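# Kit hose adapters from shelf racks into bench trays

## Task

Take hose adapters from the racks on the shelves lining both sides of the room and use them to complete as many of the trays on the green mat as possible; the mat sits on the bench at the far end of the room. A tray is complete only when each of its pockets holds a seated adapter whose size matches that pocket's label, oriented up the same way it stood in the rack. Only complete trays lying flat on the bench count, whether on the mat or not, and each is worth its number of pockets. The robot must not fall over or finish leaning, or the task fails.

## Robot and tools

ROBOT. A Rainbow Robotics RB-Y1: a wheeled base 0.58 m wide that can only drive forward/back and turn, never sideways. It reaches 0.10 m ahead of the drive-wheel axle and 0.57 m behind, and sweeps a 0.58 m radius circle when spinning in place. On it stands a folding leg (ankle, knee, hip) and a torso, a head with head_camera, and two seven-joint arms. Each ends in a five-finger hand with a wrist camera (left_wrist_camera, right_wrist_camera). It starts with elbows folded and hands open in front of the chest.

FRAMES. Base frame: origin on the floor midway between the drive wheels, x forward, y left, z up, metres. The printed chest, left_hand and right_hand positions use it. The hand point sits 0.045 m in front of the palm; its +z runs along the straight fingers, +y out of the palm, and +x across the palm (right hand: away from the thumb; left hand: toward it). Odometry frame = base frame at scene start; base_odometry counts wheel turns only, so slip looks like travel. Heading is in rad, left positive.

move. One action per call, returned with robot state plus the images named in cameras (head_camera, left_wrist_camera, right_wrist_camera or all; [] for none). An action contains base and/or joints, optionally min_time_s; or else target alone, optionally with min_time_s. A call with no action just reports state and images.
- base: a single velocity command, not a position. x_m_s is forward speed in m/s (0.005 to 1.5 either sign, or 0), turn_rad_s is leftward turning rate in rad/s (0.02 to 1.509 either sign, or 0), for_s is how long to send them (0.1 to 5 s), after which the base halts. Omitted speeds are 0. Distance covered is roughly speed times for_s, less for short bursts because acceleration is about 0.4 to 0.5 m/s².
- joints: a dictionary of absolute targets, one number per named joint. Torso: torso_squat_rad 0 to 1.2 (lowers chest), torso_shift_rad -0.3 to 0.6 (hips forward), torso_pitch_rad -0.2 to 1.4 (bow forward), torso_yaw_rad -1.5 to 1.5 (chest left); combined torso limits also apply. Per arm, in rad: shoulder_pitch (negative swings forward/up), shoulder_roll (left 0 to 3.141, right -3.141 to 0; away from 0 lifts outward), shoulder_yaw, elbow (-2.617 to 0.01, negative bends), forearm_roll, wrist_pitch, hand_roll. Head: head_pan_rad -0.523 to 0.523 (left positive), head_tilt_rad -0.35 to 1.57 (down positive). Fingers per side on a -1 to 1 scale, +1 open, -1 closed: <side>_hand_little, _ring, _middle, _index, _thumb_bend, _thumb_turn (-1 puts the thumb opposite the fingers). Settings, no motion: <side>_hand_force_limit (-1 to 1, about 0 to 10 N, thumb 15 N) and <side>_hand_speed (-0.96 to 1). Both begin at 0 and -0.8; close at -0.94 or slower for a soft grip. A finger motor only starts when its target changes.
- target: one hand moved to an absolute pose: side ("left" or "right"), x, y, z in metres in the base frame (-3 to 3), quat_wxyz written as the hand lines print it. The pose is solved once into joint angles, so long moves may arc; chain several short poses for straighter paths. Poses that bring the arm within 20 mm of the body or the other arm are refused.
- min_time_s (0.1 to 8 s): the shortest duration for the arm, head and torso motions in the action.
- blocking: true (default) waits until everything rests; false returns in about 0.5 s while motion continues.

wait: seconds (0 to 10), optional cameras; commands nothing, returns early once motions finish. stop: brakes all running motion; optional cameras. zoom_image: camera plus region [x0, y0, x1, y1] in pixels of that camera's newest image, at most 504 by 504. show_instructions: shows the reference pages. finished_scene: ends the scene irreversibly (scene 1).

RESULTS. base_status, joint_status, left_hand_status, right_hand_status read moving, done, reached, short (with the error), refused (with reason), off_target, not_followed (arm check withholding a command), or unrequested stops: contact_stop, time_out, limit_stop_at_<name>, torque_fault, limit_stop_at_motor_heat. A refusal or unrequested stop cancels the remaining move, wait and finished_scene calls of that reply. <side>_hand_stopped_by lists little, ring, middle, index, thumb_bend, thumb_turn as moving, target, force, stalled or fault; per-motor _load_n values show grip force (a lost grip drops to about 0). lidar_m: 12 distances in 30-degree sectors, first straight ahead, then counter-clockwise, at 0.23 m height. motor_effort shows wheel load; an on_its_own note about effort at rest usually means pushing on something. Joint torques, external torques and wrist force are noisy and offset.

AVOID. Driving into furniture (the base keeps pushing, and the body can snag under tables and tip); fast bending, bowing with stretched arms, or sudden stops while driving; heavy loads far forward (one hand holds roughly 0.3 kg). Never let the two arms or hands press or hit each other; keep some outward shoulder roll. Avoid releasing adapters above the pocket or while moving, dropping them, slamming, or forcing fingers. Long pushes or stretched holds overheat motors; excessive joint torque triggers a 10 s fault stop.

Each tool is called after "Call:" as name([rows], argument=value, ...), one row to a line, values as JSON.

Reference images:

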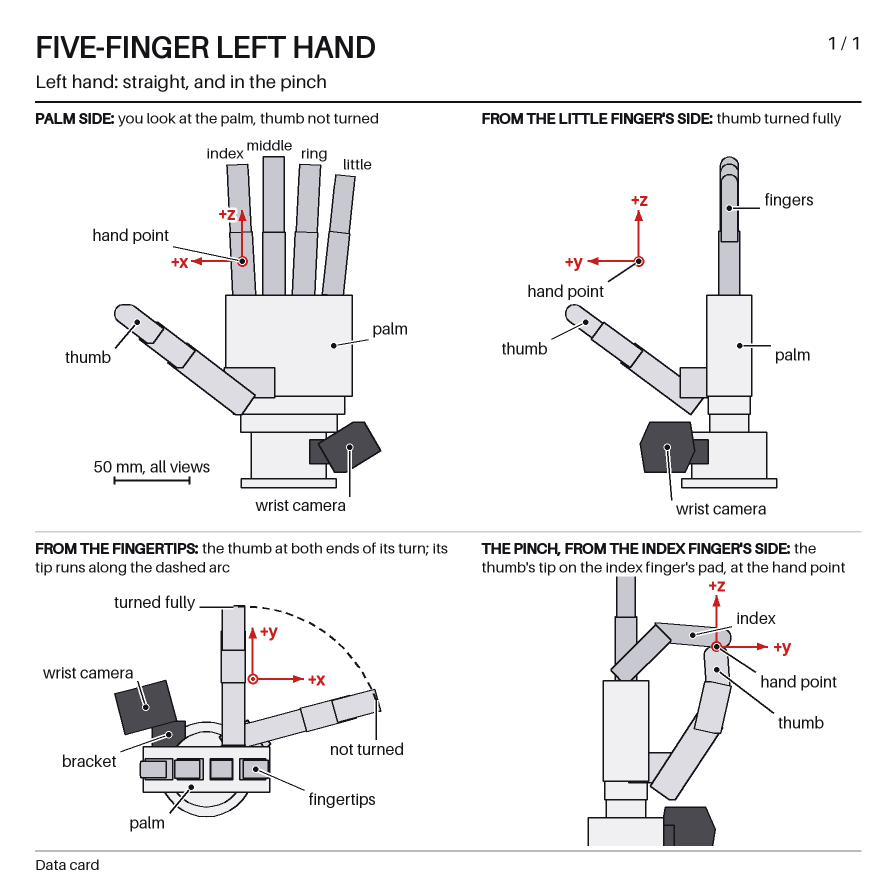

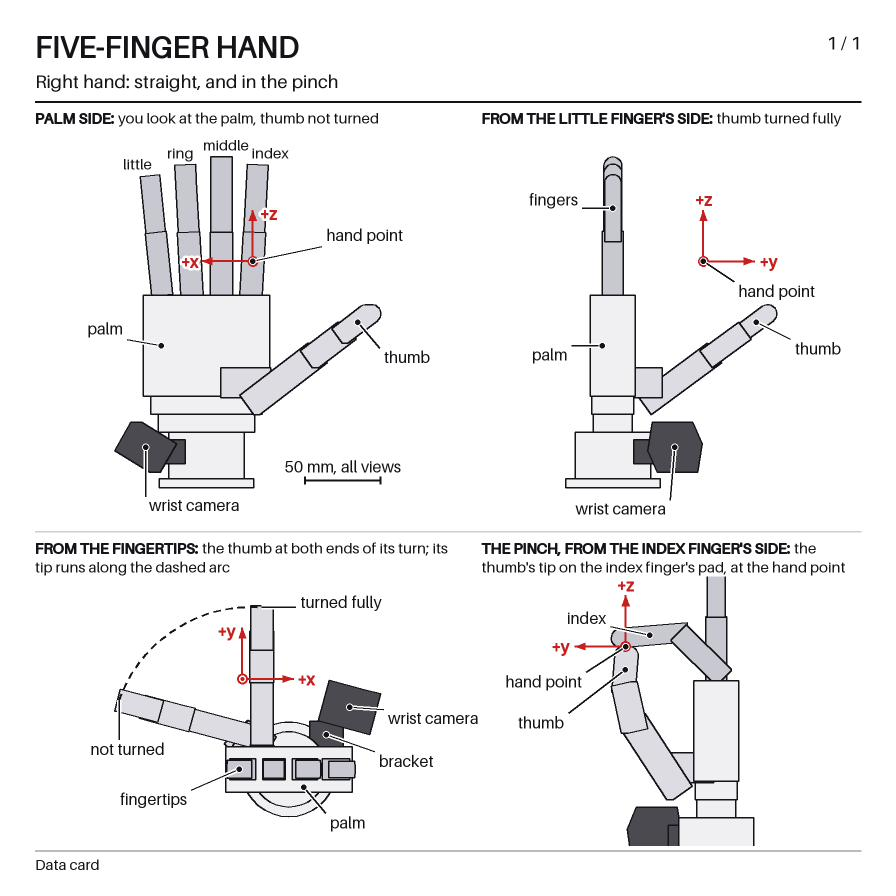

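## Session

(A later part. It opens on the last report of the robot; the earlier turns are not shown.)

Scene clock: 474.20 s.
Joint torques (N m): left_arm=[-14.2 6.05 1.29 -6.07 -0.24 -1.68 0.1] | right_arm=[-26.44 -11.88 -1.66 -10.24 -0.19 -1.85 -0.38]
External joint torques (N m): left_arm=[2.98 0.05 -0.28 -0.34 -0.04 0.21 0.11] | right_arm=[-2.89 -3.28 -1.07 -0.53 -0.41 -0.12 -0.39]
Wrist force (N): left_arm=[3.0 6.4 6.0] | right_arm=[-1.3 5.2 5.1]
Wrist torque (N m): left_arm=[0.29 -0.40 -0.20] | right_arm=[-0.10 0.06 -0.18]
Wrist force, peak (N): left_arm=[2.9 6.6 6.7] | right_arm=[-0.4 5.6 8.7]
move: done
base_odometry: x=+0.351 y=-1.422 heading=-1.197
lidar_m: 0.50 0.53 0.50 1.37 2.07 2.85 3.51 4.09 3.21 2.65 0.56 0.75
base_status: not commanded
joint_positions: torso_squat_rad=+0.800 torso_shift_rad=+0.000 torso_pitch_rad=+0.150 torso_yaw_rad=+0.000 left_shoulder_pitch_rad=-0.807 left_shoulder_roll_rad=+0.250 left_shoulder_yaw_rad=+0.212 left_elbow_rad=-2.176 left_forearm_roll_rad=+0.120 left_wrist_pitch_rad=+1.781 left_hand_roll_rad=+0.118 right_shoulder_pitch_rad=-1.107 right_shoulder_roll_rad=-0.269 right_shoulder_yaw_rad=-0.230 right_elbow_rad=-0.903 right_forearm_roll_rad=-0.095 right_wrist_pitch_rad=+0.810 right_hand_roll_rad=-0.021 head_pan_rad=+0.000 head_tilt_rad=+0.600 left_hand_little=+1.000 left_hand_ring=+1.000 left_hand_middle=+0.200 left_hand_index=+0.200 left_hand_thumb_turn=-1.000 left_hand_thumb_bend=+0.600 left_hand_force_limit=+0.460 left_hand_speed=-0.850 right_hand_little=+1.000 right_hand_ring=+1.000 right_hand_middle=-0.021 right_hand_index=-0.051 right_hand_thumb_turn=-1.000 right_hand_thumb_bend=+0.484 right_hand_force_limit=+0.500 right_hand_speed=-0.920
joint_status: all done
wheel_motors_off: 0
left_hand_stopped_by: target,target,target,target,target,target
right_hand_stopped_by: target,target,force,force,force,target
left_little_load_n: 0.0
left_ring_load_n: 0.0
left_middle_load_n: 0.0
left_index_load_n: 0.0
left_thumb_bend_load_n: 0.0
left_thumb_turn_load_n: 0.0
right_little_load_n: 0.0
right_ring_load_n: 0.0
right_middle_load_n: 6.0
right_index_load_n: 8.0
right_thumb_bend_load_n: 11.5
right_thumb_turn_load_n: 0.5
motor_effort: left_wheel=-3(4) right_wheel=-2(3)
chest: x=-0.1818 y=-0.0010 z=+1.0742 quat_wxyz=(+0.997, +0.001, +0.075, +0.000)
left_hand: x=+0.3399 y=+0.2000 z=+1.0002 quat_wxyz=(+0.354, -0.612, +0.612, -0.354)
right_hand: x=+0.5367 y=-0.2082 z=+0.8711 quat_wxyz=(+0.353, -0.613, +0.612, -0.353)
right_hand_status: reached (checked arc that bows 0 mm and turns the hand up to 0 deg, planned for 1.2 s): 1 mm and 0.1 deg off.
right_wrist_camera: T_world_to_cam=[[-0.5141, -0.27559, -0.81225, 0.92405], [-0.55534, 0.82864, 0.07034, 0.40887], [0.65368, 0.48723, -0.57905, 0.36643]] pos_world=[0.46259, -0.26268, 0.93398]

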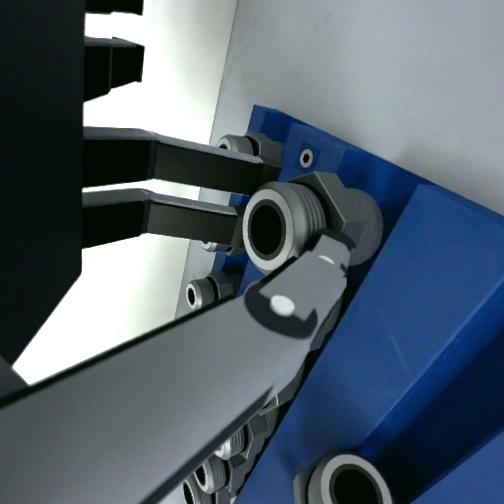

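Call:
move(target={"side":"right","x":0.537,"y":-0.2084,"z":0.935,"quat_wxyz":[0.3536,-0.6124,0.6124,-0.3536]}, min_time_s=1)

Call:
move(joints={"right_shoulder_pitch_rad":-0.811,"right_shoulder_roll_rad":-0.255,"right_shoulder_yaw_rad":-0.201,"right_elbow_rad":-2.174,"right_forearm_roll_rad":-0.119,"right_wrist_pitch_rad":1.784,"right_hand_roll_rad":-0.127}, min_time_s=1.5)

Call:
move(target={"side":"left","x":0.55,"y":0.0224,"z":0.93,"quat_wxyz":[0.3536,-0.6124,0.6124,-0.3536]}, min_time_s=1.2)

Call:
move(target={"side":"left","x":0.55,"y":0.0224,"z":0.878,"quat_wxyz":[0.3536,-0.6124,0.6124,-0.3536]}, min_time_s=0.6, cameras=["left_wrist_camera"])

Call:
zoom_image(camera="left_wrist_camera", region=[50, 80, 330, 330])

Scene clock: 476.07 s.
Joint torques (N m): left_arm=[-14.05 6.37 1.25 -6.03 -0.16 -1.76 0.08] | right_arm=[-26.15 -11.79 -1.83 -9.67 -0.09 -1.85 -0.56]
External joint torques (N m): left_arm=[3.13 0.38 -0.32 -0.3 0.04 0.13 0.09] | right_arm=[-2.2 -2.84 -1.13 -0.25 -0.31 -0.12 -0.56]
Wrist force (N): left_arm=[2.8 6.2 6.2] | right_arm=[-1.8 4.8 5.1]
Wrist torque (N m): left_arm=[0.25 -0.36 -0.21] | right_arm=[-0.12 0.14 -0.19]
Wrist force, peak (N): left_arm=[2.9 7.0 6.4] | right_arm=[-1.3 5.3 5.7]
move: done
base_odometry: x=+0.351 y=-1.422 heading=-1.197
lidar_m: 0.50 0.53 0.49 1.35 2.05 2.84 3.51 4.08 3.20 2.65 0.56 0.75
base_status: not commanded
joint_positions: torso_squat_rad=+0.800 torso_shift_rad=+0.000 torso_pitch_rad=+0.150 torso_yaw_rad=+0.000 left_shoulder_pitch_rad=-0.807 left_shoulder_roll_rad=+0.250 left_shoulder_yaw_rad=+0.212 left_elbow_rad=-2.176 left_forearm_roll_rad=+0.120 left_wrist_pitch_rad=+1.781 left_hand_roll_rad=+0.118 right_shoulder_pitch_rad=-1.188 right_shoulder_roll_rad=-0.304 right_shoulder_yaw_rad=-0.235 right_elbow_rad=-0.982 right_forearm_roll_rad=-0.102 right_wrist_pitch_rad=+0.976 right_hand_roll_rad=-0.030 head_pan_rad=+0.000 head_tilt_rad=+0.600 left_hand_little=+1.000 left_hand_ring=+1.000 left_hand_middle=+0.200 left_hand_index=+0.200 left_hand_thumb_turn=-1.000 left_hand_thumb_bend=+0.600 left_hand_force_limit=+0.460 left_hand_speed=-0.850 right_hand_little=+1.000 right_hand_ring=+1.000 right_hand_middle=-0.021 right_hand_index=-0.051 right_hand_thumb_turn=-1.000 right_hand_thumb_bend=+0.484 right_hand_force_limit=+0.500 right_hand_speed=-0.920
joint_status: all done
wheel_motors_off: 0
left_hand_stopped_by: target,target,target,target,target,target
right_hand_stopped_by: target,target,force,force,force,target
left_little_load_n: 0.0
left_ring_load_n: 0.0
left_middle_load_n: 0.0
left_index_load_n: 0.0
left_thumb_bend_load_n: 0.0
left_thumb_turn_load_n: 0.0
right_little_load_n: 0.0
right_ring_load_n: 0.0
right_middle_load_n: 6.0
right_index_load_n: 8.0
right_thumb_bend_load_n: 12.0
right_thumb_turn_load_n: 0.5
motor_effort: left_wheel=-2(4) right_wheel=-1(2)
chest: x=-0.1818 y=-0.0010 z=+1.0742 quat_wxyz=(+0.997, +0.001, +0.075, +0.000)
left_hand: x=+0.3399 y=+0.2000 z=+1.0002 quat_wxyz=(+0.354, -0.612, +0.612, -0.354)
right_hand: x=+0.5368 y=-0.2082 z=+0.9343 quat_wxyz=(+0.353, -0.613, +0.612, -0.353)
right_hand_status: reached (checked arc that bows 3 mm and turns the hand up to 0 deg, planned for 1.0 s): 1 mm and 0.1 deg off.
pictures: none

Scene clock: 477.87 s.
Joint torques (N m): left_arm=[-13.87 6.44 1.21 -6.14 -0.24 -1.67 0.04] | right_arm=[-17.99 -6.27 -0.64 -5.49 0.29 -2.23 -0.4]
External joint torques (N m): left_arm=[3.31 0.45 -0.37 -0.41 -0.05 0.22 0.05] | right_arm=[-1.74 -0.37 0.67 -0.25 0.02 -0.52 -0.4]
Wrist force (N): left_arm=[3.1 6.7 6.5] | right_arm=[-1.5 5.8 4.9]
Wrist torque (N m): left_arm=[0.28 -0.39 -0.21] | right_arm=[-0.04 0.13 -0.21]
Wrist force, peak (N): left_arm=[3.0 6.7 6.6] | right_arm=[-1.2 7.1 5.1]
move: done
base_odometry: x=+0.351 y=-1.422 heading=-1.197
lidar_m: 0.50 0.53 0.50 1.36 2.05 2.85 3.51 4.08 3.21 2.66 0.56 0.75
base_status: not commanded
joint_positions: torso_squat_rad=+0.800 torso_shift_rad=+0.000 torso_pitch_rad=+0.150 torso_yaw_rad=+0.000 left_shoulder_pitch_rad=-0.807 left_shoulder_roll_rad=+0.250 left_shoulder_yaw_rad=+0.212 left_elbow_rad=-2.176 left_forearm_roll_rad=+0.120 left_wrist_pitch_rad=+1.781 left_hand_roll_rad=+0.118 right_shoulder_pitch_rad=-0.811 right_shoulder_roll_rad=-0.255 right_shoulder_yaw_rad=-0.201 right_elbow_rad=-2.174 right_forearm_roll_rad=-0.119 right_wrist_pitch_rad=+1.784 right_hand_roll_rad=-0.127 head_pan_rad=+0.000 head_tilt_rad=+0.600 left_hand_little=+1.000 left_hand_ring=+1.000 left_hand_middle=+0.200 left_hand_index=+0.200 left_hand_thumb_turn=-1.000 left_hand_thumb_bend=+0.600 left_hand_force_limit=+0.460 left_hand_speed=-0.850 right_hand_little=+1.000 right_hand_ring=+1.000 right_hand_middle=-0.021 right_hand_index=-0.051 right_hand_thumb_turn=-1.000 right_hand_thumb_bend=+0.484 right_hand_force_limit=+0.500 right_hand_speed=-0.920
joint_status: all done
wheel_motors_off: 0
left_hand_stopped_by: target,target,target,target,target,target
right_hand_stopped_by: target,target,force,force,force,target
left_little_load_n: 0.0
left_ring_load_n: 0.0
left_middle_load_n: 0.0
left_index_load_n: 0.0
left_thumb_bend_load_n: 0.0
left_thumb_turn_load_n: 0.0
right_little_load_n: 0.0
right_ring_load_n: 0.0
right_middle_load_n: 6.0
right_index_load_n: 7.5
right_thumb_bend_load_n: 12.0
right_thumb_turn_load_n: 1.0
motor_effort: left_wheel=-1(4) right_wheel=-1(2)
chest: x=-0.1818 y=-0.0010 z=+1.0742 quat_wxyz=(+0.997, +0.001, +0.075, +0.000)
left_hand: x=+0.3400 y=+0.2000 z=+1.0001 quat_wxyz=(+0.354, -0.612, +0.612, -0.354)
right_hand: x=+0.3399 y=-0.1999 z=+0.9994 quat_wxyz=(+0.353, -0.613, +0.613, -0.353)
pictures: none

Scene clock: 479.87 s.
Joint torques (N m): left_arm=[-21.79 9.72 -0.11 -9.45 -0.58 -1.12 -0.41] | right_arm=[-17.77 -6.89 -1.06 -5.5 0.16 -2.18 -0.38]
External joint torques (N m): left_arm=[5.07 0.94 -0.49 0.87 -0.02 0.49 -0.4] | right_arm=[-1.52 -1 0.24 -0.26 -0.11 -0.47 -0.39]
Wrist force (N): left_arm=[2.8 6.6 6.2] | right_arm=[-0.9 4.5 5.3]
Wrist torque (N m): left_arm=[0.31 -0.34 -0.23] | right_arm=[-0.23 0.05 -0.21]
Wrist force, peak (N): left_arm=[2.2 6.8 7.7] | right_arm=[-1.0 5.2 5.9]
move: done
base_odometry: x=+0.351 y=-1.422 heading=-1.197
lidar_m: 0.50 0.51 0.50 1.35 2.05 2.86 3.50 4.08 3.20 2.65 0.57 0.75
base_status: not commanded
joint_positions: torso_squat_rad=+0.800 torso_shift_rad=+0.000 torso_pitch_rad=+0.150 torso_yaw_rad=+0.000 left_shoulder_pitch_rad=-1.601 left_shoulder_roll_rad=+0.079 left_shoulder_yaw_rad=+0.009 left_elbow_rad=-0.314 left_forearm_roll_rad=-0.201 left_wrist_pitch_rad=+0.696 left_hand_roll_rad=+0.576 right_shoulder_pitch_rad=-0.811 right_shoulder_roll_rad=-0.255 right_shoulder_yaw_rad=-0.201 right_elbow_rad=-2.174 right_forearm_roll_rad=-0.119 right_wrist_pitch_rad=+1.784 right_hand_roll_rad=-0.127 head_pan_rad=+0.000 head_tilt_rad=+0.600 left_hand_little=+1.000 left_hand_ring=+1.000 left_hand_middle=+0.200 left_hand_index=+0.200 left_hand_thumb_turn=-1.000 left_hand_thumb_bend=+0.600 left_hand_force_limit=+0.460 left_hand_speed=-0.850 right_hand_little=+1.000 right_hand_ring=+1.000 right_hand_middle=-0.021 right_hand_index=-0.051 right_hand_thumb_turn=-1.000 right_hand_thumb_bend=+0.484 right_hand_force_limit=+0.500 right_hand_speed=-0.920
joint_status: all done
wheel_motors_off: 0
left_hand_stopped_by: target,target,target,target,target,target
right_hand_stopped_by: target,target,force,force,force,target
left_little_load_n: 0.0
left_ring_load_n: 0.0
left_middle_load_n: 0.0
left_index_load_n: 0.0
left_thumb_bend_load_n: 0.0
left_thumb_turn_load_n: 0.0
right_little_load_n: 0.0
right_ring_load_n: 0.0
right_middle_load_n: 6.0
right_index_load_n: 8.0
right_thumb_bend_load_n: 11.5
right_thumb_turn_load_n: 0.5
motor_effort: left_wheel=-3(5) right_wheel=-1(2)
chest: x=-0.1817 y=-0.0010 z=+1.0741 quat_wxyz=(+0.997, +0.001, +0.075, +0.000)
left_hand: x=+0.5495 y=+0.0224 z=+0.9307 quat_wxyz=(+0.355, -0.611, +0.611, -0.358)
left_hand_status: reached (checked arc that bows 88 mm and turns the hand up to 12 deg, planned for 1.6 s): 1 mm and 0.6 deg off.
right_hand: x=+0.3399 y=-0.1999 z=+0.9994 quat_wxyz=(+0.353, -0.613, +0.613, -0.353)
pictures: none

Scene clock: 480.80 s.
Joint torques (N m): left_arm=[-22.54 7.68 -0.53 -9.78 -0.79 -1.19 0.12] | right_arm=[-18.1 -6.73 -0.96 -5.48 0.22 -2.04 -0.49]
External joint torques (N m): left_arm=[3.97 -0.28 -0.89 0.33 -0.26 0.31 0.12] | right_arm=[-1.85 -0.83 0.35 -0.24 -0.05 -0.33 -0.5]
Wrist force (N): left_arm=[2.7 6.7 6.2] | right_arm=[-0.3 5.3 5.2]
Wrist torque (N m): left_arm=[0.31 -0.33 -0.23] | right_arm=[-0.05 -0.11 -0.11]
Wrist force, peak (N): left_arm=[2.8 7.2 6.4] | right_arm=[-0.8 5.5 6.1]
move: short
base_odometry: x=+0.351 y=-1.422 heading=-1.197
lidar_m: 0.50 0.53 0.50 1.35 2.06 2.85 3.51 4.08 3.20 2.65 0.55 0.75
base_status: not commanded
joint_positions: torso_squat_rad=+0.800 torso_shift_rad=+0.000 torso_pitch_rad=+0.150 torso_yaw_rad=+0.000 left_shoulder_pitch_rad=-1.512 left_shoulder_roll_rad=+0.055 left_shoulder_yaw_rad=-0.048 left_elbow_rad=-0.267 left_forearm_roll_rad=-0.283 left_wrist_pitch_rad=+0.544 left_hand_roll_rad=+0.706 right_shoulder_pitch_rad=-0.811 right_shoulder_roll_rad=-0.255 right_shoulder_yaw_rad=-0.201 right_elbow_rad=-2.174 right_forearm_roll_rad=-0.119 right_wrist_pitch_rad=+1.784 right_hand_roll_rad=-0.127 head_pan_rad=+0.000 head_tilt_rad=+0.600 left_hand_little=+1.000 left_hand_ring=+1.000 left_hand_middle=+0.200 left_hand_index=+0.200 left_hand_thumb_turn=-1.000 left_hand_thumb_bend=+0.600 left_hand_force_limit=+0.460 left_hand_speed=-0.850 right_hand_little=+1.000 right_hand_ring=+1.000 right_hand_middle=-0.021 right_hand_index=-0.051 right_hand_thumb_turn=-1.000 right_hand_thumb_bend=+0.484 right_hand_force_limit=+0.500 right_hand_speed=-0.920
joint_status: all done
wheel_motors_off: 0
left_hand_stopped_by: target,target,target,target,target,target
right_hand_stopped_by: target,target,force,force,force,target
left_little_load_n: 0.0
left_ring_load_n: 0.0
left_middle_load_n: 0.5
left_index_load_n: 0.0
left_thumb_bend_load_n: 0.0
left_thumb_turn_load_n: 0.0
right_little_load_n: 0.0
right_ring_load_n: 0.0
right_middle_load_n: 6.0
right_index_load_n: 8.0
right_thumb_bend_load_n: 11.5
right_thumb_turn_load_n: 0.5
motor_effort: left_wheel=-1(4) right_wheel=-1(2)
chest: x=-0.1817 y=-0.0010 z=+1.0741 quat_wxyz=(+0.997, +0.001, +0.075, +0.000)
left_hand: x=+0.5492 y=+0.0227 z=+0.8786 quat_wxyz=(+0.360, -0.605, +0.605, -0.372)
left_hand_status: short (checked arc that bows 2 mm and turns the hand up to 2 deg, as near as the solve gets, planned for 0.6 s): 1 mm and 2.5 deg off. The place is met; only the turn is off.
right_hand: x=+0.3399 y=-0.1999 z=+0.9994 quat_wxyz=(+0.353, -0.613, +0.613, -0.353)
left_wrist_camera: T_world_to_cam=[[0.45469, -0.21262, 0.8649, -1.00178], [-0.54444, -0.83488, 0.08098, 0.24662], [0.70487, -0.50771, -0.49537, 0.16946]] pos_world=[0.47032, 0.07893, 0.93041]

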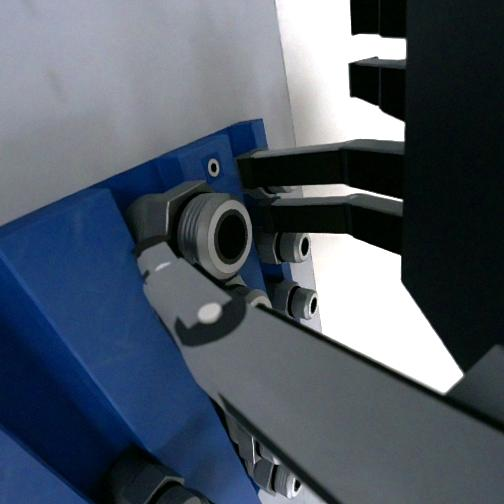

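Scaled by 1.800 from the camera's image (finer frame: 720x720).

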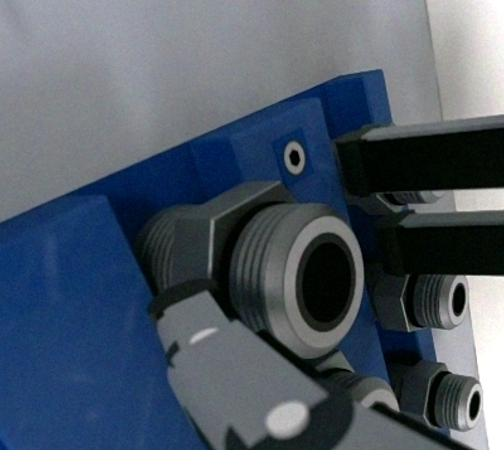

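Call:
move(target={"side":"left","x":0.50,"y":0.04,"z":0.94,"quat_wxyz":[0.3536,-0.6124,0.6124,-0.3536]})

Call:
move(joints={"left_shoulder_pitch_rad":-0.807,"left_shoulder_roll_rad":0.25,"left_shoulder_yaw_rad":0.212,"left_elbow_rad":-2.176,"left_forearm_roll_rad":0.12,"left_wrist_pitch_rad":1.781,"left_hand_roll_rad":0.118}, base={"x_m_s":0.16,"for_s":0.5}, min_time_s=1.1, cameras=["head_camera"])

Call:
zoom_image(camera="head_camera", region=[370, 170, 510, 270])

Scene clock: 482.77 s.
Joint torques (N m): left_arm=[-21.34 4.42 2.49 -10.47 -0.4 -1.57 0.12] | right_arm=[-18.13 -6.84 -0.96 -5.24 0.2 -2.17 -0.34]
External joint torques (N m): left_arm=[3.09 -0.62 1.32 -0.49 0.19 0.18 0.13] | right_arm=[-1.88 -0.94 0.34 0 -0.07 -0.46 -0.35]
Wrist force (N): left_arm=[2.5 6.9 6.1] | right_arm=[-1.2 5.6 4.8]
Wrist torque (N m): left_arm=[0.37 -0.34 -0.44] | right_arm=[0.01 0.08 -0.19]
Wrist force, peak (N): left_arm=[0.5 -7.8 17.3] | right_arm=[-0.5 6.3 5.3]
move: done
base_odometry: x=+0.351 y=-1.422 heading=-1.197
lidar_m: 0.50 0.52 0.50 1.36 2.05 2.85 3.51 4.08 3.20 2.65 0.55 0.75
base_status: not commanded
joint_positions: torso_squat_rad=+0.800 torso_shift_rad=+0.000 torso_pitch_rad=+0.150 torso_yaw_rad=+0.000 left_shoulder_pitch_rad=-1.216 left_shoulder_roll_rad=+0.039 left_shoulder_yaw_rad=+0.015 left_elbow_rad=-1.119 left_forearm_roll_rad=-0.204 left_wrist_pitch_rad=+1.122 left_hand_roll_rad=+0.402 right_shoulder_pitch_rad=-0.811 right_shoulder_roll_rad=-0.255 right_shoulder_yaw_rad=-0.201 right_elbow_rad=-2.174 right_forearm_roll_rad=-0.119 right_wrist_pitch_rad=+1.784 right_hand_roll_rad=-0.127 head_pan_rad=+0.000 head_tilt_rad=+0.600 left_hand_little=+1.000 left_hand_ring=+1.000 left_hand_middle=+0.200 left_hand_index=+0.200 left_hand_thumb_turn=-1.000 left_hand_thumb_bend=+0.600 left_hand_force_limit=+0.460 left_hand_speed=-0.850 right_hand_little=+1.000 right_hand_ring=+1.000 right_hand_middle=-0.021 right_hand_index=-0.051 right_hand_thumb_turn=-1.000 right_hand_thumb_bend=+0.484 right_hand_force_limit=+0.500 right_hand_speed=-0.920
joint_status: all done
wheel_motors_off: 0
left_hand_stopped_by: target,target,target,target,target,target
right_hand_stopped_by: target,target,force,force,force,target
left_little_load_n: 0.0
left_ring_load_n: 0.0
left_middle_load_n: 0.0
left_index_load_n: 0.0
left_thumb_bend_load_n: 0.0
left_thumb_turn_load_n: 0.0
right_little_load_n: 0.0
right_ring_load_n: 0.0
right_middle_load_n: 5.5
right_index_load_n: 8.0
right_thumb_bend_load_n: 11.5
right_thumb_turn_load_n: 0.5
motor_effort: left_wheel=-1(4) right_wheel=-2(2)
chest: x=-0.1817 y=-0.0010 z=+1.0742 quat_wxyz=(+0.997, +0.001, +0.075, +0.000)
left_hand: x=+0.4999 y=+0.0400 z=+0.9403 quat_wxyz=(+0.354, -0.612, +0.613, -0.353)
left_hand_status: reached (checked arc that bows 41 mm and turns the hand up to 5 deg, planned for 1.1 s): 0 mm and 0.0 deg off.
right_hand: x=+0.3399 y=-0.1999 z=+0.9994 quat_wxyz=(+0.353, -0.613, +0.613, -0.353)
pictures: none

Scene clock: 484.40 s.
Joint torques (N m): left_arm=[-14.78 6.51 1.81 -6.13 -0.23 -1.84 0.22] | right_arm=[-17.76 -7.04 -1.04 -5.33 0.23 -2.08 -0.4]
External joint torques (N m): left_arm=[2.4 0.52 0.24 -0.4 -0.03 0.04 0.23] | right_arm=[-1.51 -1.15 0.27 -0.09 -0.05 -0.37 -0.41]
Wrist force (N): left_arm=[2.8 7.1 6.2] | right_arm=[-0.6 5.2 4.9]
Wrist torque (N m): left_arm=[0.40 -0.36 -0.41] | right_arm=[-0.09 -0.01 -0.18]
Wrist force, peak (N): left_arm=[2.1 7.7 7.3] | right_arm=[-1.2 5.9 5.8]
move: done
base_odometry: x=+0.380 y=-1.496 heading=-1.197
lidar_m: 0.42 0.44 0.46 1.35 2.06 2.84 3.60 4.16 3.20 2.36 0.52 0.67
base_status: done (sent for 0.5 of 0.5 s)
joint_positions: torso_squat_rad=+0.800 torso_shift_rad=+0.000 torso_pitch_rad=+0.150 torso_yaw_rad=+0.000 left_shoulder_pitch_rad=-0.807 left_shoulder_roll_rad=+0.250 left_shoulder_yaw_rad=+0.212 left_elbow_rad=-2.176 left_forearm_roll_rad=+0.120 left_wrist_pitch_rad=+1.781 left_hand_roll_rad=+0.118 right_shoulder_pitch_rad=-0.811 right_shoulder_roll_rad=-0.255 right_shoulder_yaw_rad=-0.201 right_elbow_rad=-2.174 right_forearm_roll_rad=-0.119 right_wrist_pitch_rad=+1.784 right_hand_roll_rad=-0.127 head_pan_rad=+0.000 head_tilt_rad=+0.600 left_hand_little=+1.000 left_hand_ring=+1.000 left_hand_middle=+0.200 left_hand_index=+0.200 left_hand_thumb_turn=-1.000 left_hand_thumb_bend=+0.600 left_hand_force_limit=+0.460 left_hand_speed=-0.850 right_hand_little=+1.000 right_hand_ring=+1.000 right_hand_middle=-0.021 right_hand_index=-0.051 right_hand_thumb_turn=-1.000 right_hand_thumb_bend=+0.484 right_hand_force_limit=+0.500 right_hand_speed=-0.920
joint_status: all done
wheel_motors_off: 0
left_hand_stopped_by: target,target,target,target,target,target
right_hand_stopped_by: target,target,force,force,force,target
left_little_load_n: 0.0
left_ring_load_n: 0.0
left_middle_load_n: 0.0
left_index_load_n: 0.0
left_thumb_bend_load_n: 0.0
left_thumb_turn_load_n: 0.0
right_little_load_n: 0.0
right_ring_load_n: 0.0
right_middle_load_n: 6.0
right_index_load_n: 8.0
right_thumb_bend_load_n: 11.5
right_thumb_turn_load_n: 0.5
motor_effort: left_wheel=-2(28) right_wheel=-1(18)
chest: x=-0.1817 y=-0.0010 z=+1.0742 quat_wxyz=(+0.997, +0.001, +0.075, +0.000)
left_hand: x=+0.3400 y=+0.2000 z=+1.0000 quat_wxyz=(+0.354, -0.612, +0.612, -0.354)
right_hand: x=+0.3399 y=-0.1998 z=+0.9994 quat_wxyz=(+0.353, -0.613, +0.613, -0.353)
head_camera: T_world_to_cam=[[-0.02391, -0.99971, -0.00052, -0.00207], [-0.69681, 0.01703, -0.71706, 0.88223], [0.71686, -0.01678, -0.69702, 0.92436]] pos_world=[-0.04795, -0.00159, 1.2769]

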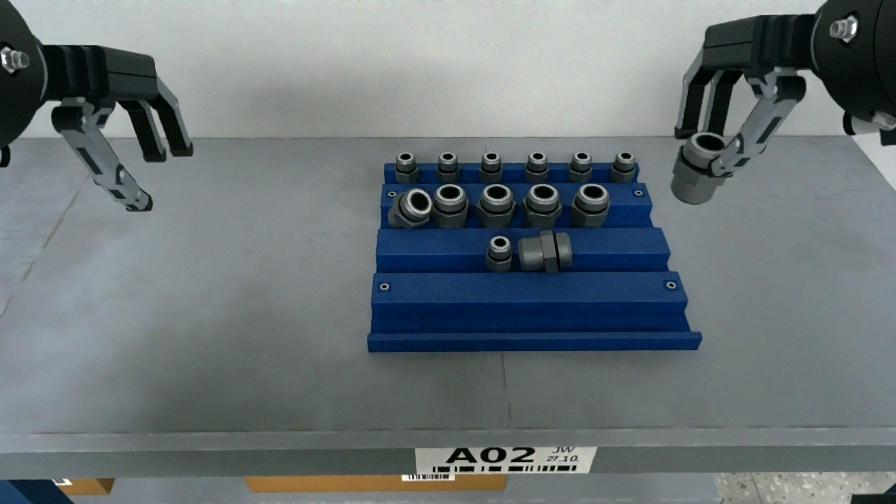

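Scaled by 3.600 from the camera's image (finer frame: 1280x720).

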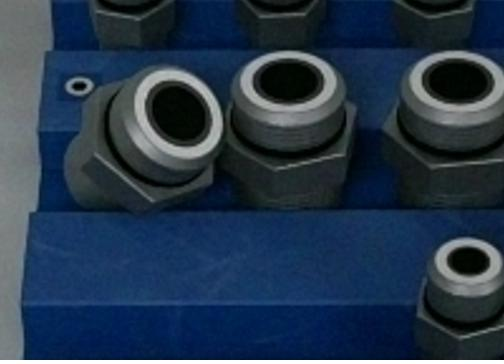

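Call:
zoom_image(camera="head_camera", region=[380, 180, 450, 240])

Call:
move(target={"side":"left","x":0.45,"y":0.03,"z":0.94,"quat_wxyz":[0.3536,-0.6124,0.6124,-0.3536]}, min_time_s=1, cameras=["left_wrist_camera"])

Call:
zoom_image(camera="left_wrist_camera", region=[100, 80, 350, 330])

Scaled by 7.200 from the camera's image (finer frame: 1280x720).

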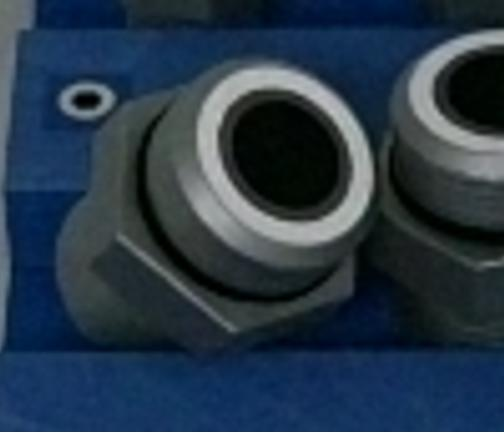

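Scene clock: 487.83 s.
Joint torques (N m): left_arm=[-18.65 3.79 2.46 -8.59 -0.67 -1.2 -0.02] | right_arm=[-17.72 -7.28 -1.01 -5.39 0.27 -2.03 -0.45]
External joint torques (N m): left_arm=[3.5 1.04 0.56 0.62 0.03 0.52 -0.01] | right_arm=[-1.47 -1.38 0.3 -0.15 0 -0.32 -0.46]
Wrist force (N): left_arm=[2.6 6.8 6.3] | right_arm=[-0.8 5.3 5.1]
Wrist torque (N m): left_arm=[0.35 -0.32 -0.24] | right_arm=[-0.10 0.02 -0.18]
Wrist force, peak (N): left_arm=[2.4 7.1 7.5] | right_arm=[-1.4 6.1 5.5]
move: done
base_odometry: x=+0.380 y=-1.496 heading=-1.197
lidar_m: 0.42 0.45 0.45 1.33 2.05 2.85 3.58 4.16 3.21 2.36 0.52 0.67
base_status: not commanded
joint_positions: torso_squat_rad=+0.800 torso_shift_rad=+0.000 torso_pitch_rad=+0.150 torso_yaw_rad=+0.000 left_shoulder_pitch_rad=-1.057 left_shoulder_roll_rad=+0.027 left_shoulder_yaw_rad=-0.106 left_elbow_rad=-1.447 left_forearm_roll_rad=-0.216 left_wrist_pitch_rad=+1.310 left_hand_roll_rad=+0.439 right_shoulder_pitch_rad=-0.811 right_shoulder_roll_rad=-0.255 right_shoulder_yaw_rad=-0.201 right_elbow_rad=-2.174 right_forearm_roll_rad=-0.119 right_wrist_pitch_rad=+1.784 right_hand_roll_rad=-0.127 head_pan_rad=+0.000 head_tilt_rad=+0.600 left_hand_little=+1.000 left_hand_ring=+1.000 left_hand_middle=+0.200 left_hand_index=+0.200 left_hand_thumb_turn=-1.000 left_hand_thumb_bend=+0.600 left_hand_force_limit=+0.460 left_hand_speed=-0.850 right_hand_little=+1.000 right_hand_ring=+1.000 right_hand_middle=-0.021 right_hand_index=-0.051 right_hand_thumb_turn=-1.000 right_hand_thumb_bend=+0.484 right_hand_force_limit=+0.500 right_hand_speed=-0.920
joint_status: all done
wheel_motors_off: 0
left_hand_stopped_by: target,target,target,target,target,target
right_hand_stopped_by: target,target,force,force,force,target
left_little_load_n: 0.0
left_ring_load_n: 0.0
left_middle_load_n: 0.0
left_index_load_n: 0.0
left_thumb_bend_load_n: 0.0
left_thumb_turn_load_n: 0.5
right_little_load_n: 0.0
right_ring_load_n: 0.0
right_middle_load_n: 5.5
right_index_load_n: 8.0
right_thumb_bend_load_n: 11.5
right_thumb_turn_load_n: 0.5
motor_effort: left_wheel=-2(5) right_wheel=-1(2)
chest: x=-0.1817 y=-0.0010 z=+1.0742 quat_wxyz=(+0.997, +0.001, +0.075, +0.000)
left_hand: x=+0.4500 y=+0.0297 z=+0.9404 quat_wxyz=(+0.354, -0.612, +0.612, -0.354)
left_hand_status: reached (checked arc that bows 29 mm and turns the hand up to 6 deg, planned for 1.0 s): 0 mm and 0.1 deg off.
right_hand: x=+0.3399 y=-0.1999 z=+0.9994 quat_wxyz=(+0.353, -0.613, +0.613, -0.353)
left_wrist_camera: T_world_to_cam=[[0.49019, -0.22076, 0.84319, -1.00393], [-0.5336, -0.84093, 0.09005, 0.18021], [0.68919, -0.49407, -0.53002, 0.31287]] pos_world=[0.37265, 0.0845, 0.99611]

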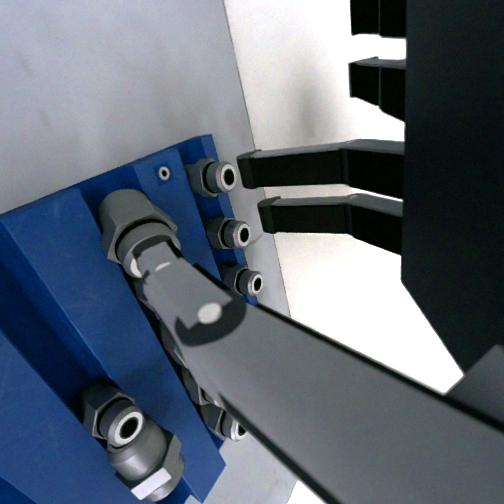

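Scaled by 2.016 from the camera's image (finer frame: 720x720).

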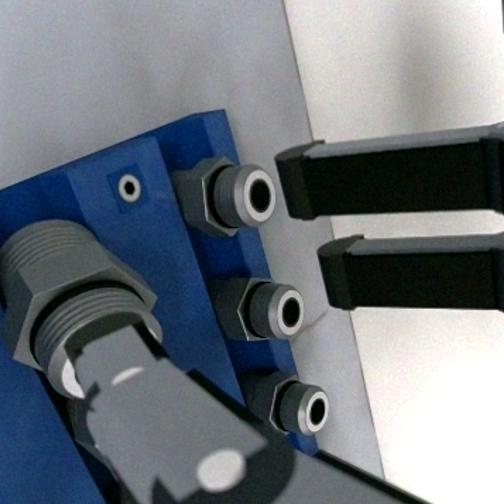

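Call:
move(target={"side":"left","x":0.4513,"y":0.0087,"z":0.915,"quat_wxyz":[0.5296,-0.4685,0.6929,-0.1410]}, min_time_s=1.5, cameras=["left_wrist_camera", "head_camera"])

Scene clock: 492.70 s.
Joint torques (N m): left_arm=[-20.89 4.46 2.7 -5.16 -1.77 -0.27 0.17] | right_arm=[-17.67 -7.11 -1.29 -5.48 0.3 -2.03 -0.48]
External joint torques (N m): left_arm=[2.61 -0.56 -1.72 1.16 0.06 0.23 0.2] | right_arm=[-1.42 -1.22 0.01 -0.24 0.03 -0.32 -0.48]
Wrist force (N): left_arm=[6.0 5.8 5.8] | right_arm=[-0.9 4.6 4.4]
Wrist torque (N m): left_arm=[0.31 -0.57 -0.04] | right_arm=[-0.16 0.03 -0.22]
Wrist force, peak (N): left_arm=[5.3 6.6 6.5] | right_arm=[-1.3 5.9 5.7]
move: done
base_odometry: x=+0.380 y=-1.496 heading=-1.197
lidar_m: 0.42 0.44 0.45 1.35 2.05 2.83 3.61 4.16 3.21 2.36 0.53 0.67
base_status: not commanded
joint_positions: torso_squat_rad=+0.800 torso_shift_rad=+0.000 torso_pitch_rad=+0.150 torso_yaw_rad=+0.000 left_shoulder_pitch_rad=-1.450 left_shoulder_roll_rad=+0.000 left_shoulder_yaw_rad=-0.719 left_elbow_rad=-0.813 left_forearm_roll_rad=-0.229 left_wrist_pitch_rad=+1.370 left_hand_roll_rad=+0.615 right_shoulder_pitch_rad=-0.811 right_shoulder_roll_rad=-0.255 right_shoulder_yaw_rad=-0.201 right_elbow_rad=-2.174 right_forearm_roll_rad=-0.119 right_wrist_pitch_rad=+1.784 right_hand_roll_rad=-0.127 head_pan_rad=+0.000 head_tilt_rad=+0.600 left_hand_little=+1.000 left_hand_ring=+1.000 left_hand_middle=+0.200 left_hand_index=+0.200 left_hand_thumb_turn=-1.000 left_hand_thumb_bend=+0.600 left_hand_force_limit=+0.460 left_hand_speed=-0.850 right_hand_little=+1.000 right_hand_ring=+1.000 right_hand_middle=-0.021 right_hand_index=-0.051 right_hand_thumb_turn=-1.000 right_hand_thumb_bend=+0.484 right_hand_force_limit=+0.500 right_hand_speed=-0.920
joint_status: all done
wheel_motors_off: 0
left_hand_stopped_by: target,target,target,target,target,target
right_hand_stopped_by: target,target,force,force,force,target
left_little_load_n: 0.0
left_ring_load_n: 0.0
left_middle_load_n: 0.0
left_index_load_n: 0.0
left_thumb_bend_load_n: 0.5
left_thumb_turn_load_n: 0.0
right_little_load_n: 0.0
right_ring_load_n: 0.0
right_middle_load_n: 6.0
right_index_load_n: 8.0
right_thumb_bend_load_n: 11.5
right_thumb_turn_load_n: 1.0
motor_effort: left_wheel=-2(4) right_wheel=-1(2)
chest: x=-0.1817 y=-0.0010 z=+1.0742 quat_wxyz=(+0.997, +0.001, +0.075, +0.000)
left_hand: x=+0.4514 y=+0.0090 z=+0.9153 quat_wxyz=(+0.530, -0.469, +0.693, -0.142)
left_hand_status: reached (checked arc that bows 34 mm and turns the hand up to 37 deg, planned for 1.5 s): 0 mm and 0.1 deg off.
right_hand: x=+0.3399 y=-0.1999 z=+0.9994 quat_wxyz=(+0.353, -0.613, +0.613, -0.353)
pictures: head_camera, left_wrist_camera
head_camera: T_world_to_cam=[[-0.02398, -0.99971, -0.00059, -0.00199], [-0.69675, 0.01713, -0.71711, 0.8823], [0.71691, -0.01678, -0.69696, 0.9243]] pos_world=[-0.04795, -0.00159, 1.2769]
left_wrist_camera: T_world_to_cam=[[0.4899, -0.6832, 0.54152, -0.70759], [-0.53328, -0.72624, -0.43381, 0.64415], [0.68965, -0.07626, -0.72012, 0.45836]] pos_world=[0.37405, 0.01934, 0.99269]

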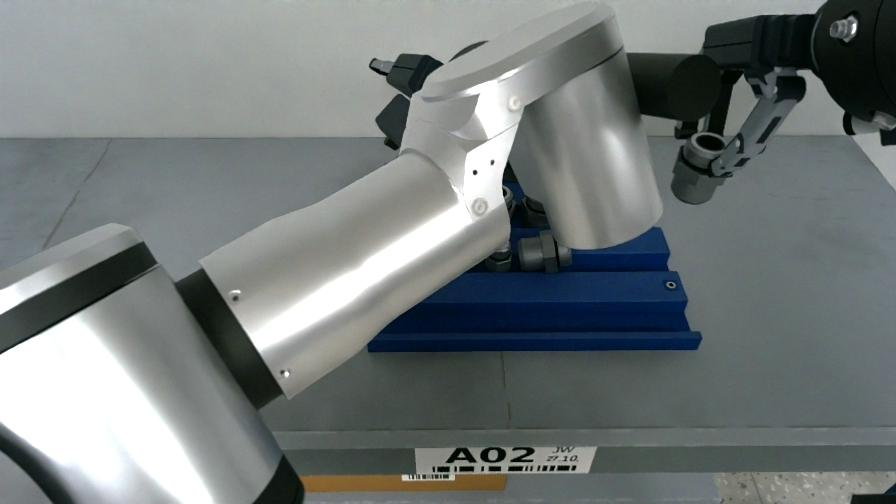

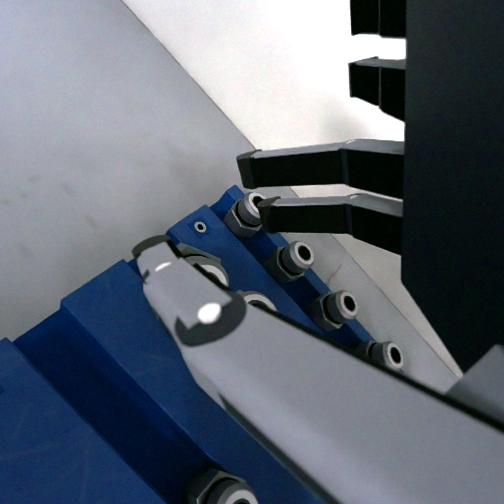

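Call:
move(target={"side":"left","x":0.4513,"y":0.0087,"z":0.88,"quat_wxyz":[0.5296,-0.4685,0.6929,-0.1410]}, min_time_s=1.0, cameras=["left_wrist_camera"])

Call:
zoom_image(camera="left_wrist_camera", region=[50, 80, 330, 330])

Scene clock: 494.30 s.
Joint torques (N m): left_arm=[-18.92 3.82 3.26 -4.31 -1.47 -0.35 0.39] | right_arm=[-17.78 -7.19 -1.09 -5.29 0.32 -2.14 -0.43]
External joint torques (N m): left_arm=[4.53 -1.15 -1.19 0.92 0.37 -0.08 0.42] | right_arm=[-1.53 -1.3 0.22 -0.05 0.05 -0.43 -0.44]
Wrist force (N): left_arm=[5.9 5.9 5.5] | right_arm=[-0.8 5.1 5.2]
Wrist torque (N m): left_arm=[0.35 -0.58 -0.06] | right_arm=[-0.12 0.03 -0.18]
Wrist force, peak (N): left_arm=[6.3 6.2 5.6] | right_arm=[-1.2 5.8 5.8]
move: done
base_odometry: x=+0.380 y=-1.496 heading=-1.197
lidar_m: 0.42 0.44 0.44 1.34 2.05 2.83 3.60 4.17 3.21 2.35 0.51 0.67
base_status: not commanded
joint_positions: torso_squat_rad=+0.800 torso_shift_rad=+0.000 torso_pitch_rad=+0.150 torso_yaw_rad=+0.000 left_shoulder_pitch_rad=-1.448 left_shoulder_roll_rad=+0.000 left_shoulder_yaw_rad=-0.865 left_elbow_rad=-0.735 left_forearm_roll_rad=-0.153 left_wrist_pitch_rad=+1.311 left_hand_roll_rad=+0.734 right_shoulder_pitch_rad=-0.811 right_shoulder_roll_rad=-0.255 right_shoulder_yaw_rad=-0.201 right_elbow_rad=-2.174 right_forearm_roll_rad=-0.119 right_wrist_pitch_rad=+1.784 right_hand_roll_rad=-0.127 head_pan_rad=+0.000 head_tilt_rad=+0.600 left_hand_little=+1.000 left_hand_ring=+1.000 left_hand_middle=+0.200 left_hand_index=+0.200 left_hand_thumb_turn=-1.000 left_hand_thumb_bend=+0.600 left_hand_force_limit=+0.460 left_hand_speed=-0.850 right_hand_little=+1.000 right_hand_ring=+1.000 right_hand_middle=-0.021 right_hand_index=-0.051 right_hand_thumb_turn=-1.000 right_hand_thumb_bend=+0.484 right_hand_force_limit=+0.500 right_hand_speed=-0.920
joint_status: all done
wheel_motors_off: 0
left_hand_stopped_by: target,target,target,target,target,target
right_hand_stopped_by: target,target,force,force,force,target
left_little_load_n: 0.0
left_ring_load_n: 0.0
left_middle_load_n: 0.0
left_index_load_n: 0.0
left_thumb_bend_load_n: 0.0
left_thumb_turn_load_n: 0.0
right_little_load_n: 0.0
right_ring_load_n: 0.0
right_middle_load_n: 5.5
right_index_load_n: 8.0
right_thumb_bend_load_n: 11.5
right_thumb_turn_load_n: 0.5
motor_effort: left_wheel=+0(4) right_wheel=-1(2)
chest: x=-0.1817 y=-0.0010 z=+1.0742 quat_wxyz=(+0.997, +0.001, +0.075, +0.000)
left_hand: x=+0.4515 y=+0.0090 z=+0.8806 quat_wxyz=(+0.530, -0.468, +0.693, -0.142)
left_hand_status: reached (checked arc that bows 1 mm and turns the hand up to 1 deg, planned for 1.0 s): 1 mm and 0.2 deg off.
right_hand: x=+0.3399 y=-0.1999 z=+0.9994 quat_wxyz=(+0.353, -0.613, +0.613, -0.353)
left_wrist_camera: T_world_to_cam=[[0.48905, -0.68332, 0.54213, -0.68912], [-0.53352, -0.72604, -0.43384, 0.62928], [0.69006, -0.07707, -0.71963, 0.4327]] pos_world=[0.37416, 0.01934, 0.95798]

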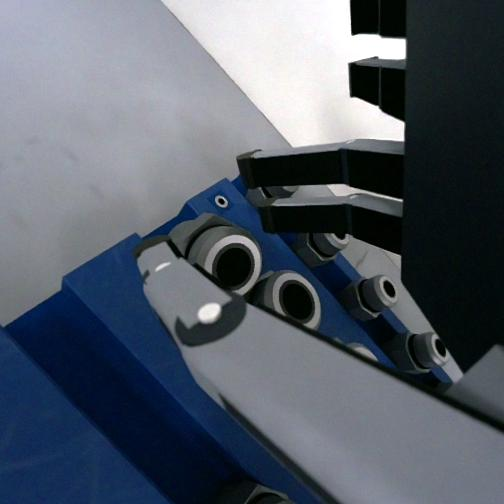

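Scaled by 1.800 from the camera's image (finer frame: 720x720).

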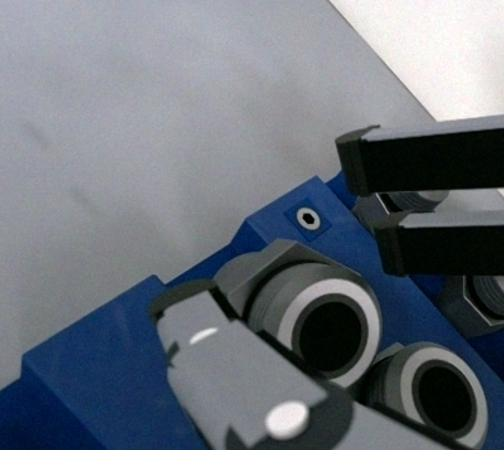

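Call:
zoom_image(camera="left_wrist_camera", region=[150, 180, 350, 380])

Scaled by 2.520 from the camera's image (finer frame: 720x720).

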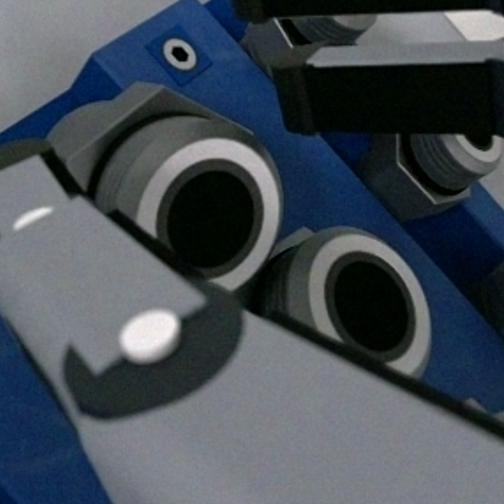

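Call:
move(target={"side":"left","x":0.4513,"y":0.0087,"z":0.905,"quat_wxyz":[0.5296,-0.4685,0.6929,-0.1410]}, min_time_s=0.6)

Call:
move(target={"side":"left","x":0.4453,"y":0.0023,"z":0.882,"quat_wxyz":[0.6095,-0.4182,0.6244,-0.2523]}, min_time_s=1.2, cameras=["left_wrist_camera"])

Call:
zoom_image(camera="left_wrist_camera", region=[50, 80, 330, 330])

Scene clock: 498.13 s.
Joint torques (N m): left_arm=[-21.35 6.63 6.36 -6.12 -1.48 -0.16 -0.27] | right_arm=[-17.9 -7.05 -1.2 -5.33 0.24 -2.07 -0.46]
External joint torques (N m): left_arm=[2.24 1.19 1.56 -0.86 0.37 0.2 -0.24] | right_arm=[-1.65 -1.16 0.11 -0.08 -0.03 -0.36 -0.47]
Wrist force (N): left_arm=[6.0 5.9 5.6] | right_arm=[-1.1 5.3 4.7]
Wrist torque (N m): left_arm=[0.34 -0.59 -0.21] | right_arm=[-0.03 0.07 -0.20]
Wrist force, peak (N): left_arm=[6.3 6.2 5.7] | right_arm=[-0.9 5.4 6.2]
move: done
base_odometry: x=+0.380 y=-1.496 heading=-1.197
lidar_m: 0.41 0.45 0.45 1.35 2.05 2.85 3.59 4.17 3.20 2.37 0.53 0.67
base_status: not commanded
joint_positions: torso_squat_rad=+0.800 torso_shift_rad=+0.000 torso_pitch_rad=+0.150 torso_yaw_rad=+0.000 left_shoulder_pitch_rad=-1.478 left_shoulder_roll_rad=+0.022 left_shoulder_yaw_rad=-0.838 left_elbow_rad=-0.785 left_forearm_roll_rad=-0.130 left_wrist_pitch_rad=+1.360 left_hand_roll_rad=+0.687 right_shoulder_pitch_rad=-0.811 right_shoulder_roll_rad=-0.255 right_shoulder_yaw_rad=-0.201 right_elbow_rad=-2.174 right_forearm_roll_rad=-0.119 right_wrist_pitch_rad=+1.784 right_hand_roll_rad=-0.127 head_pan_rad=+0.000 head_tilt_rad=+0.600 left_hand_little=+1.000 left_hand_ring=+1.000 left_hand_middle=+0.200 left_hand_index=+0.200 left_hand_thumb_turn=-1.000 left_hand_thumb_bend=+0.600 left_hand_force_limit=+0.460 left_hand_speed=-0.850 right_hand_little=+1.000 right_hand_ring=+1.000 right_hand_middle=-0.021 right_hand_index=-0.051 right_hand_thumb_turn=-1.000 right_hand_thumb_bend=+0.484 right_hand_force_limit=+0.500 right_hand_speed=-0.920
joint_status: all done
wheel_motors_off: 0
left_hand_stopped_by: target,target,target,target,target,target
right_hand_stopped_by: target,target,force,force,force,target
left_little_load_n: 0.0
left_ring_load_n: 0.0
left_middle_load_n: 0.0
left_index_load_n: 0.0
left_thumb_bend_load_n: 0.0
left_thumb_turn_load_n: 0.0
right_little_load_n: 0.0
right_ring_load_n: 0.0
right_middle_load_n: 6.0
right_index_load_n: 8.0
right_thumb_bend_load_n: 12.0
right_thumb_turn_load_n: 0.5
motor_effort: left_wheel=-2(4) right_wheel=-1(2)
chest: x=-0.1817 y=-0.0010 z=+1.0742 quat_wxyz=(+0.997, +0.001, +0.075, +0.000)
left_hand: x=+0.4513 y=+0.0086 z=+0.9050 quat_wxyz=(+0.530, -0.468, +0.693, -0.141)
left_hand_status: reached (checked arc that bows 2 mm and turns the hand up to 0 deg, planned for 0.6 s): 0 mm and 0.0 deg off.
right_hand: x=+0.3399 y=-0.1999 z=+0.9994 quat_wxyz=(+0.353, -0.613, +0.613, -0.353)
pictures: none

Scene clock: 499.67 s.
Joint torques (N m): left_arm=[-17.42 3.21 6.17 -5.66 -2.06 -0.02 0.18] | right_arm=[-17.95 -7.31 -1.05 -5.44 0.34 -2 -0.39]
External joint torques (N m): left_arm=[4.13 0.76 -1.08 -0.86 0.01 -0.1 0.21] | right_arm=[-1.7 -1.42 0.25 -0.19 0.06 -0.3 -0.39]
Wrist force (N): left_arm=[5.8 6.5 4.2] | right_arm=[-0.7 5.2 5.5]
Wrist torque (N m): left_arm=[0.41 -0.64 -0.08] | right_arm=[-0.13 -0.01 -0.18]
Wrist force, peak (N): left_arm=[6.1 6.4 5.3] | right_arm=[-1.4 6.1 5.8]
move: done
base_odometry: x=+0.380 y=-1.496 heading=-1.197
lidar_m: 0.41 0.44 0.46 1.33 2.06 2.85 3.60 4.17 3.20 2.35 0.52 0.68
base_status: not commanded
joint_positions: torso_squat_rad=+0.800 torso_shift_rad=+0.000 torso_pitch_rad=+0.150 torso_yaw_rad=+0.000 left_shoulder_pitch_rad=-1.227 left_shoulder_roll_rad=+0.151 left_shoulder_yaw_rad=-1.089 left_elbow_rad=-1.142 left_forearm_roll_rad=-0.442 left_wrist_pitch_rad=+1.382 left_hand_roll_rad=+1.020 right_shoulder_pitch_rad=-0.811 right_shoulder_roll_rad=-0.255 right_shoulder_yaw_rad=-0.201 right_elbow_rad=-2.174 right_forearm_roll_rad=-0.119 right_wrist_pitch_rad=+1.784 right_hand_roll_rad=-0.127 head_pan_rad=+0.000 head_tilt_rad=+0.600 left_hand_little=+1.000 left_hand_ring=+1.000 left_hand_middle=+0.200 left_hand_index=+0.200 left_hand_thumb_turn=-1.000 left_hand_thumb_bend=+0.600 left_hand_force_limit=+0.460 left_hand_speed=-0.850 right_hand_little=+1.000 right_hand_ring=+1.000 right_hand_middle=-0.021 right_hand_index=-0.051 right_hand_thumb_turn=-1.000 right_hand_thumb_bend=+0.484 right_hand_force_limit=+0.500 right_hand_speed=-0.920
joint_status: all done
wheel_motors_off: 0
left_hand_stopped_by: target,target,target,target,target,target
right_hand_stopped_by: target,target,force,force,force,target
left_little_load_n: 0.0
left_ring_load_n: 0.0
left_middle_load_n: -0.5
left_index_load_n: -0.5
left_thumb_bend_load_n: 0.0
left_thumb_turn_load_n: 0.5
right_little_load_n: 0.0
right_ring_load_n: 0.0
right_middle_load_n: 6.0
right_index_load_n: 8.0
right_thumb_bend_load_n: 12.0
right_thumb_turn_load_n: 0.5
motor_effort: left_wheel=-2(4) right_wheel=-1(2)
chest: x=-0.1817 y=-0.0010 z=+1.0742 quat_wxyz=(+0.997, +0.001, +0.075, +0.000)
left_hand: x=+0.4448 y=+0.0021 z=+0.8822 quat_wxyz=(+0.609, -0.418, +0.625, -0.251)
left_hand_status: reached (checked arc that bows 18 mm and turns the hand up to 18 deg, planned for 1.2 s): 1 mm and 0.1 deg off.
right_hand: x=+0.3399 y=-0.1999 z=+0.9994 quat_wxyz=(+0.353, -0.613, +0.613, -0.353)
left_wrist_camera: T_world_to_cam=[[0.23547, -0.69285, 0.68155, -0.70158], [-0.45582, -0.69808, -0.55218, 0.6911], [0.85836, -0.18064, -0.4802, 0.15203]] pos_world=[0.34972, 0.02381, 0.93278]

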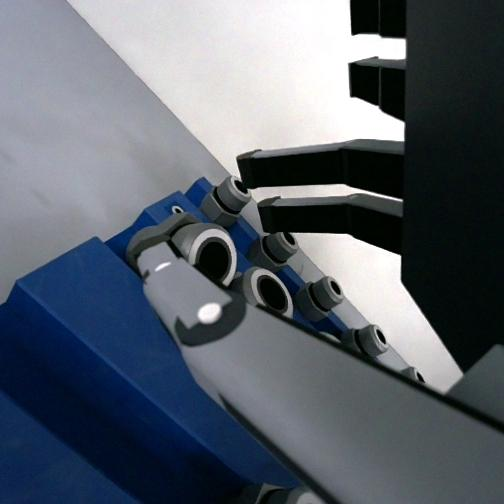

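Scaled by 1.800 from the camera's image (finer frame: 720x720).

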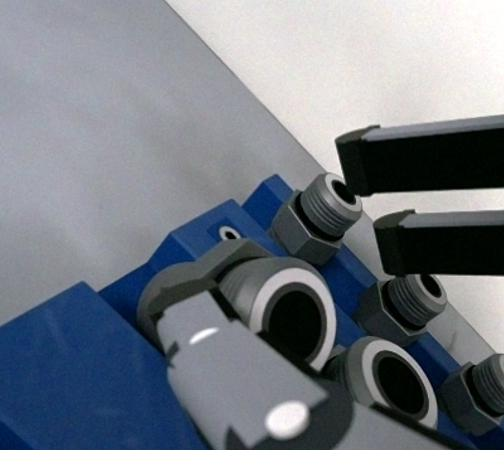

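Call:
move(target={"side":"left","x":0.4530,"y":-0.0086,"z":0.8660,"quat_wxyz":[0.6095,-0.4182,0.6244,-0.2523]}, min_time_s=0.8, cameras=["left_wrist_camera"])

Call:
zoom_image(camera="left_wrist_camera", region=[50, 80, 330, 330])

Scene clock: 501.60 s.
Joint torques (N m): left_arm=[-19.43 1.85 5.5 -3.81 -2.06 0.1 0.31] | right_arm=[-17.77 -7.01 -0.82 -5.31 0.24 -2.1 -0.35]
External joint torques (N m): left_arm=[2.3 -0.44 -0.84 0.79 -0.03 -0.11 0.34] | right_arm=[-1.52 -1.11 0.48 -0.07 -0.03 -0.39 -0.36]
Wrist force (N): left_arm=[5.6 6.6 4.1] | right_arm=[-1.4 5.0 4.5]
Wrist torque (N m): left_arm=[0.45 -0.62 -0.10] | right_arm=[-0.13 0.15 -0.21]
Wrist force, peak (N): left_arm=[5.5 7.1 4.5] | right_arm=[-0.9 5.7 5.7]
move: done
base_odometry: x=+0.380 y=-1.496 heading=-1.197
lidar_m: 0.42 0.45 0.45 1.35 2.06 2.85 3.61 4.18 3.22 2.35 0.52 0.67
base_status: not commanded
joint_positions: torso_squat_rad=+0.800 torso_shift_rad=+0.000 torso_pitch_rad=+0.150 torso_yaw_rad=+0.000 left_shoulder_pitch_rad=-1.248 left_shoulder_roll_rad=+0.080 left_shoulder_yaw_rad=-1.105 left_elbow_rad=-0.983 left_forearm_roll_rad=-0.460 left_wrist_pitch_rad=+1.312 left_hand_roll_rad=+1.084 right_shoulder_pitch_rad=-0.811 right_shoulder_roll_rad=-0.255 right_shoulder_yaw_rad=-0.201 right_elbow_rad=-2.174 right_forearm_roll_rad=-0.119 right_wrist_pitch_rad=+1.784 right_hand_roll_rad=-0.127 head_pan_rad=+0.000 head_tilt_rad=+0.600 left_hand_little=+1.000 left_hand_ring=+1.000 left_hand_middle=+0.200 left_hand_index=+0.200 left_hand_thumb_turn=-1.000 left_hand_thumb_bend=+0.600 left_hand_force_limit=+0.460 left_hand_speed=-0.850 right_hand_little=+1.000 right_hand_ring=+1.000 right_hand_middle=-0.021 right_hand_index=-0.051 right_hand_thumb_turn=-1.000 right_hand_thumb_bend=+0.484 right_hand_force_limit=+0.500 right_hand_speed=-0.920
joint_status: all done
wheel_motors_off: 0
left_hand_stopped_by: target,target,target,target,target,target
right_hand_stopped_by: target,target,force,force,force,target
left_little_load_n: 0.0
left_ring_load_n: 0.0
left_middle_load_n: 0.0
left_index_load_n: 0.0
left_thumb_bend_load_n: 0.0
left_thumb_turn_load_n: 0.0
right_little_load_n: 0.0
right_ring_load_n: 0.0
right_middle_load_n: 6.0
right_index_load_n: 8.0
right_thumb_bend_load_n: 11.5
right_thumb_turn_load_n: 0.5
motor_effort: left_wheel=-1(5) right_wheel=-1(2)
chest: x=-0.1817 y=-0.0010 z=+1.0742 quat_wxyz=(+0.997, +0.001, +0.075, +0.000)
left_hand: x=+0.4528 y=-0.0084 z=+0.8662 quat_wxyz=(+0.609, -0.418, +0.625, -0.253)
left_hand_status: reached (checked arc that bows 7 mm and turns the hand up to 1 deg, planned for 0.8 s): 0 mm and 0.1 deg off.
right_hand: x=+0.3399 y=-0.1999 z=+0.9994 quat_wxyz=(+0.353, -0.613, +0.613, -0.353)
left_wrist_camera: T_world_to_cam=[[0.23275, -0.6922, 0.68314, -0.69998], [-0.45647, -0.69801, -0.55174, 0.67846], [0.85875, -0.18342, -0.47843, 0.1339]] pos_world=[0.35763, 0.0136, 0.91658]

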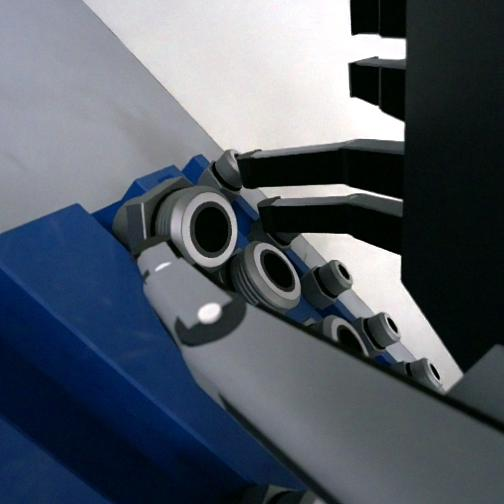

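Scaled by 1.800 from the camera's image (finer frame: 720x720).

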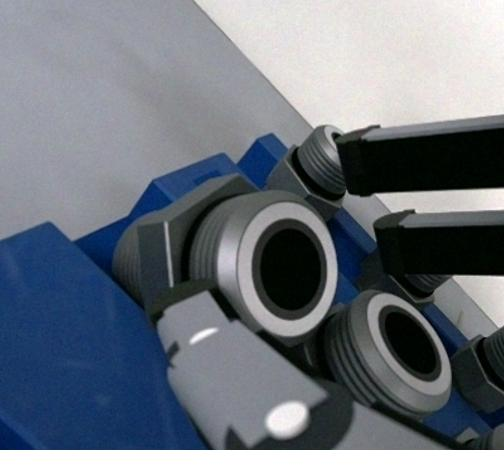

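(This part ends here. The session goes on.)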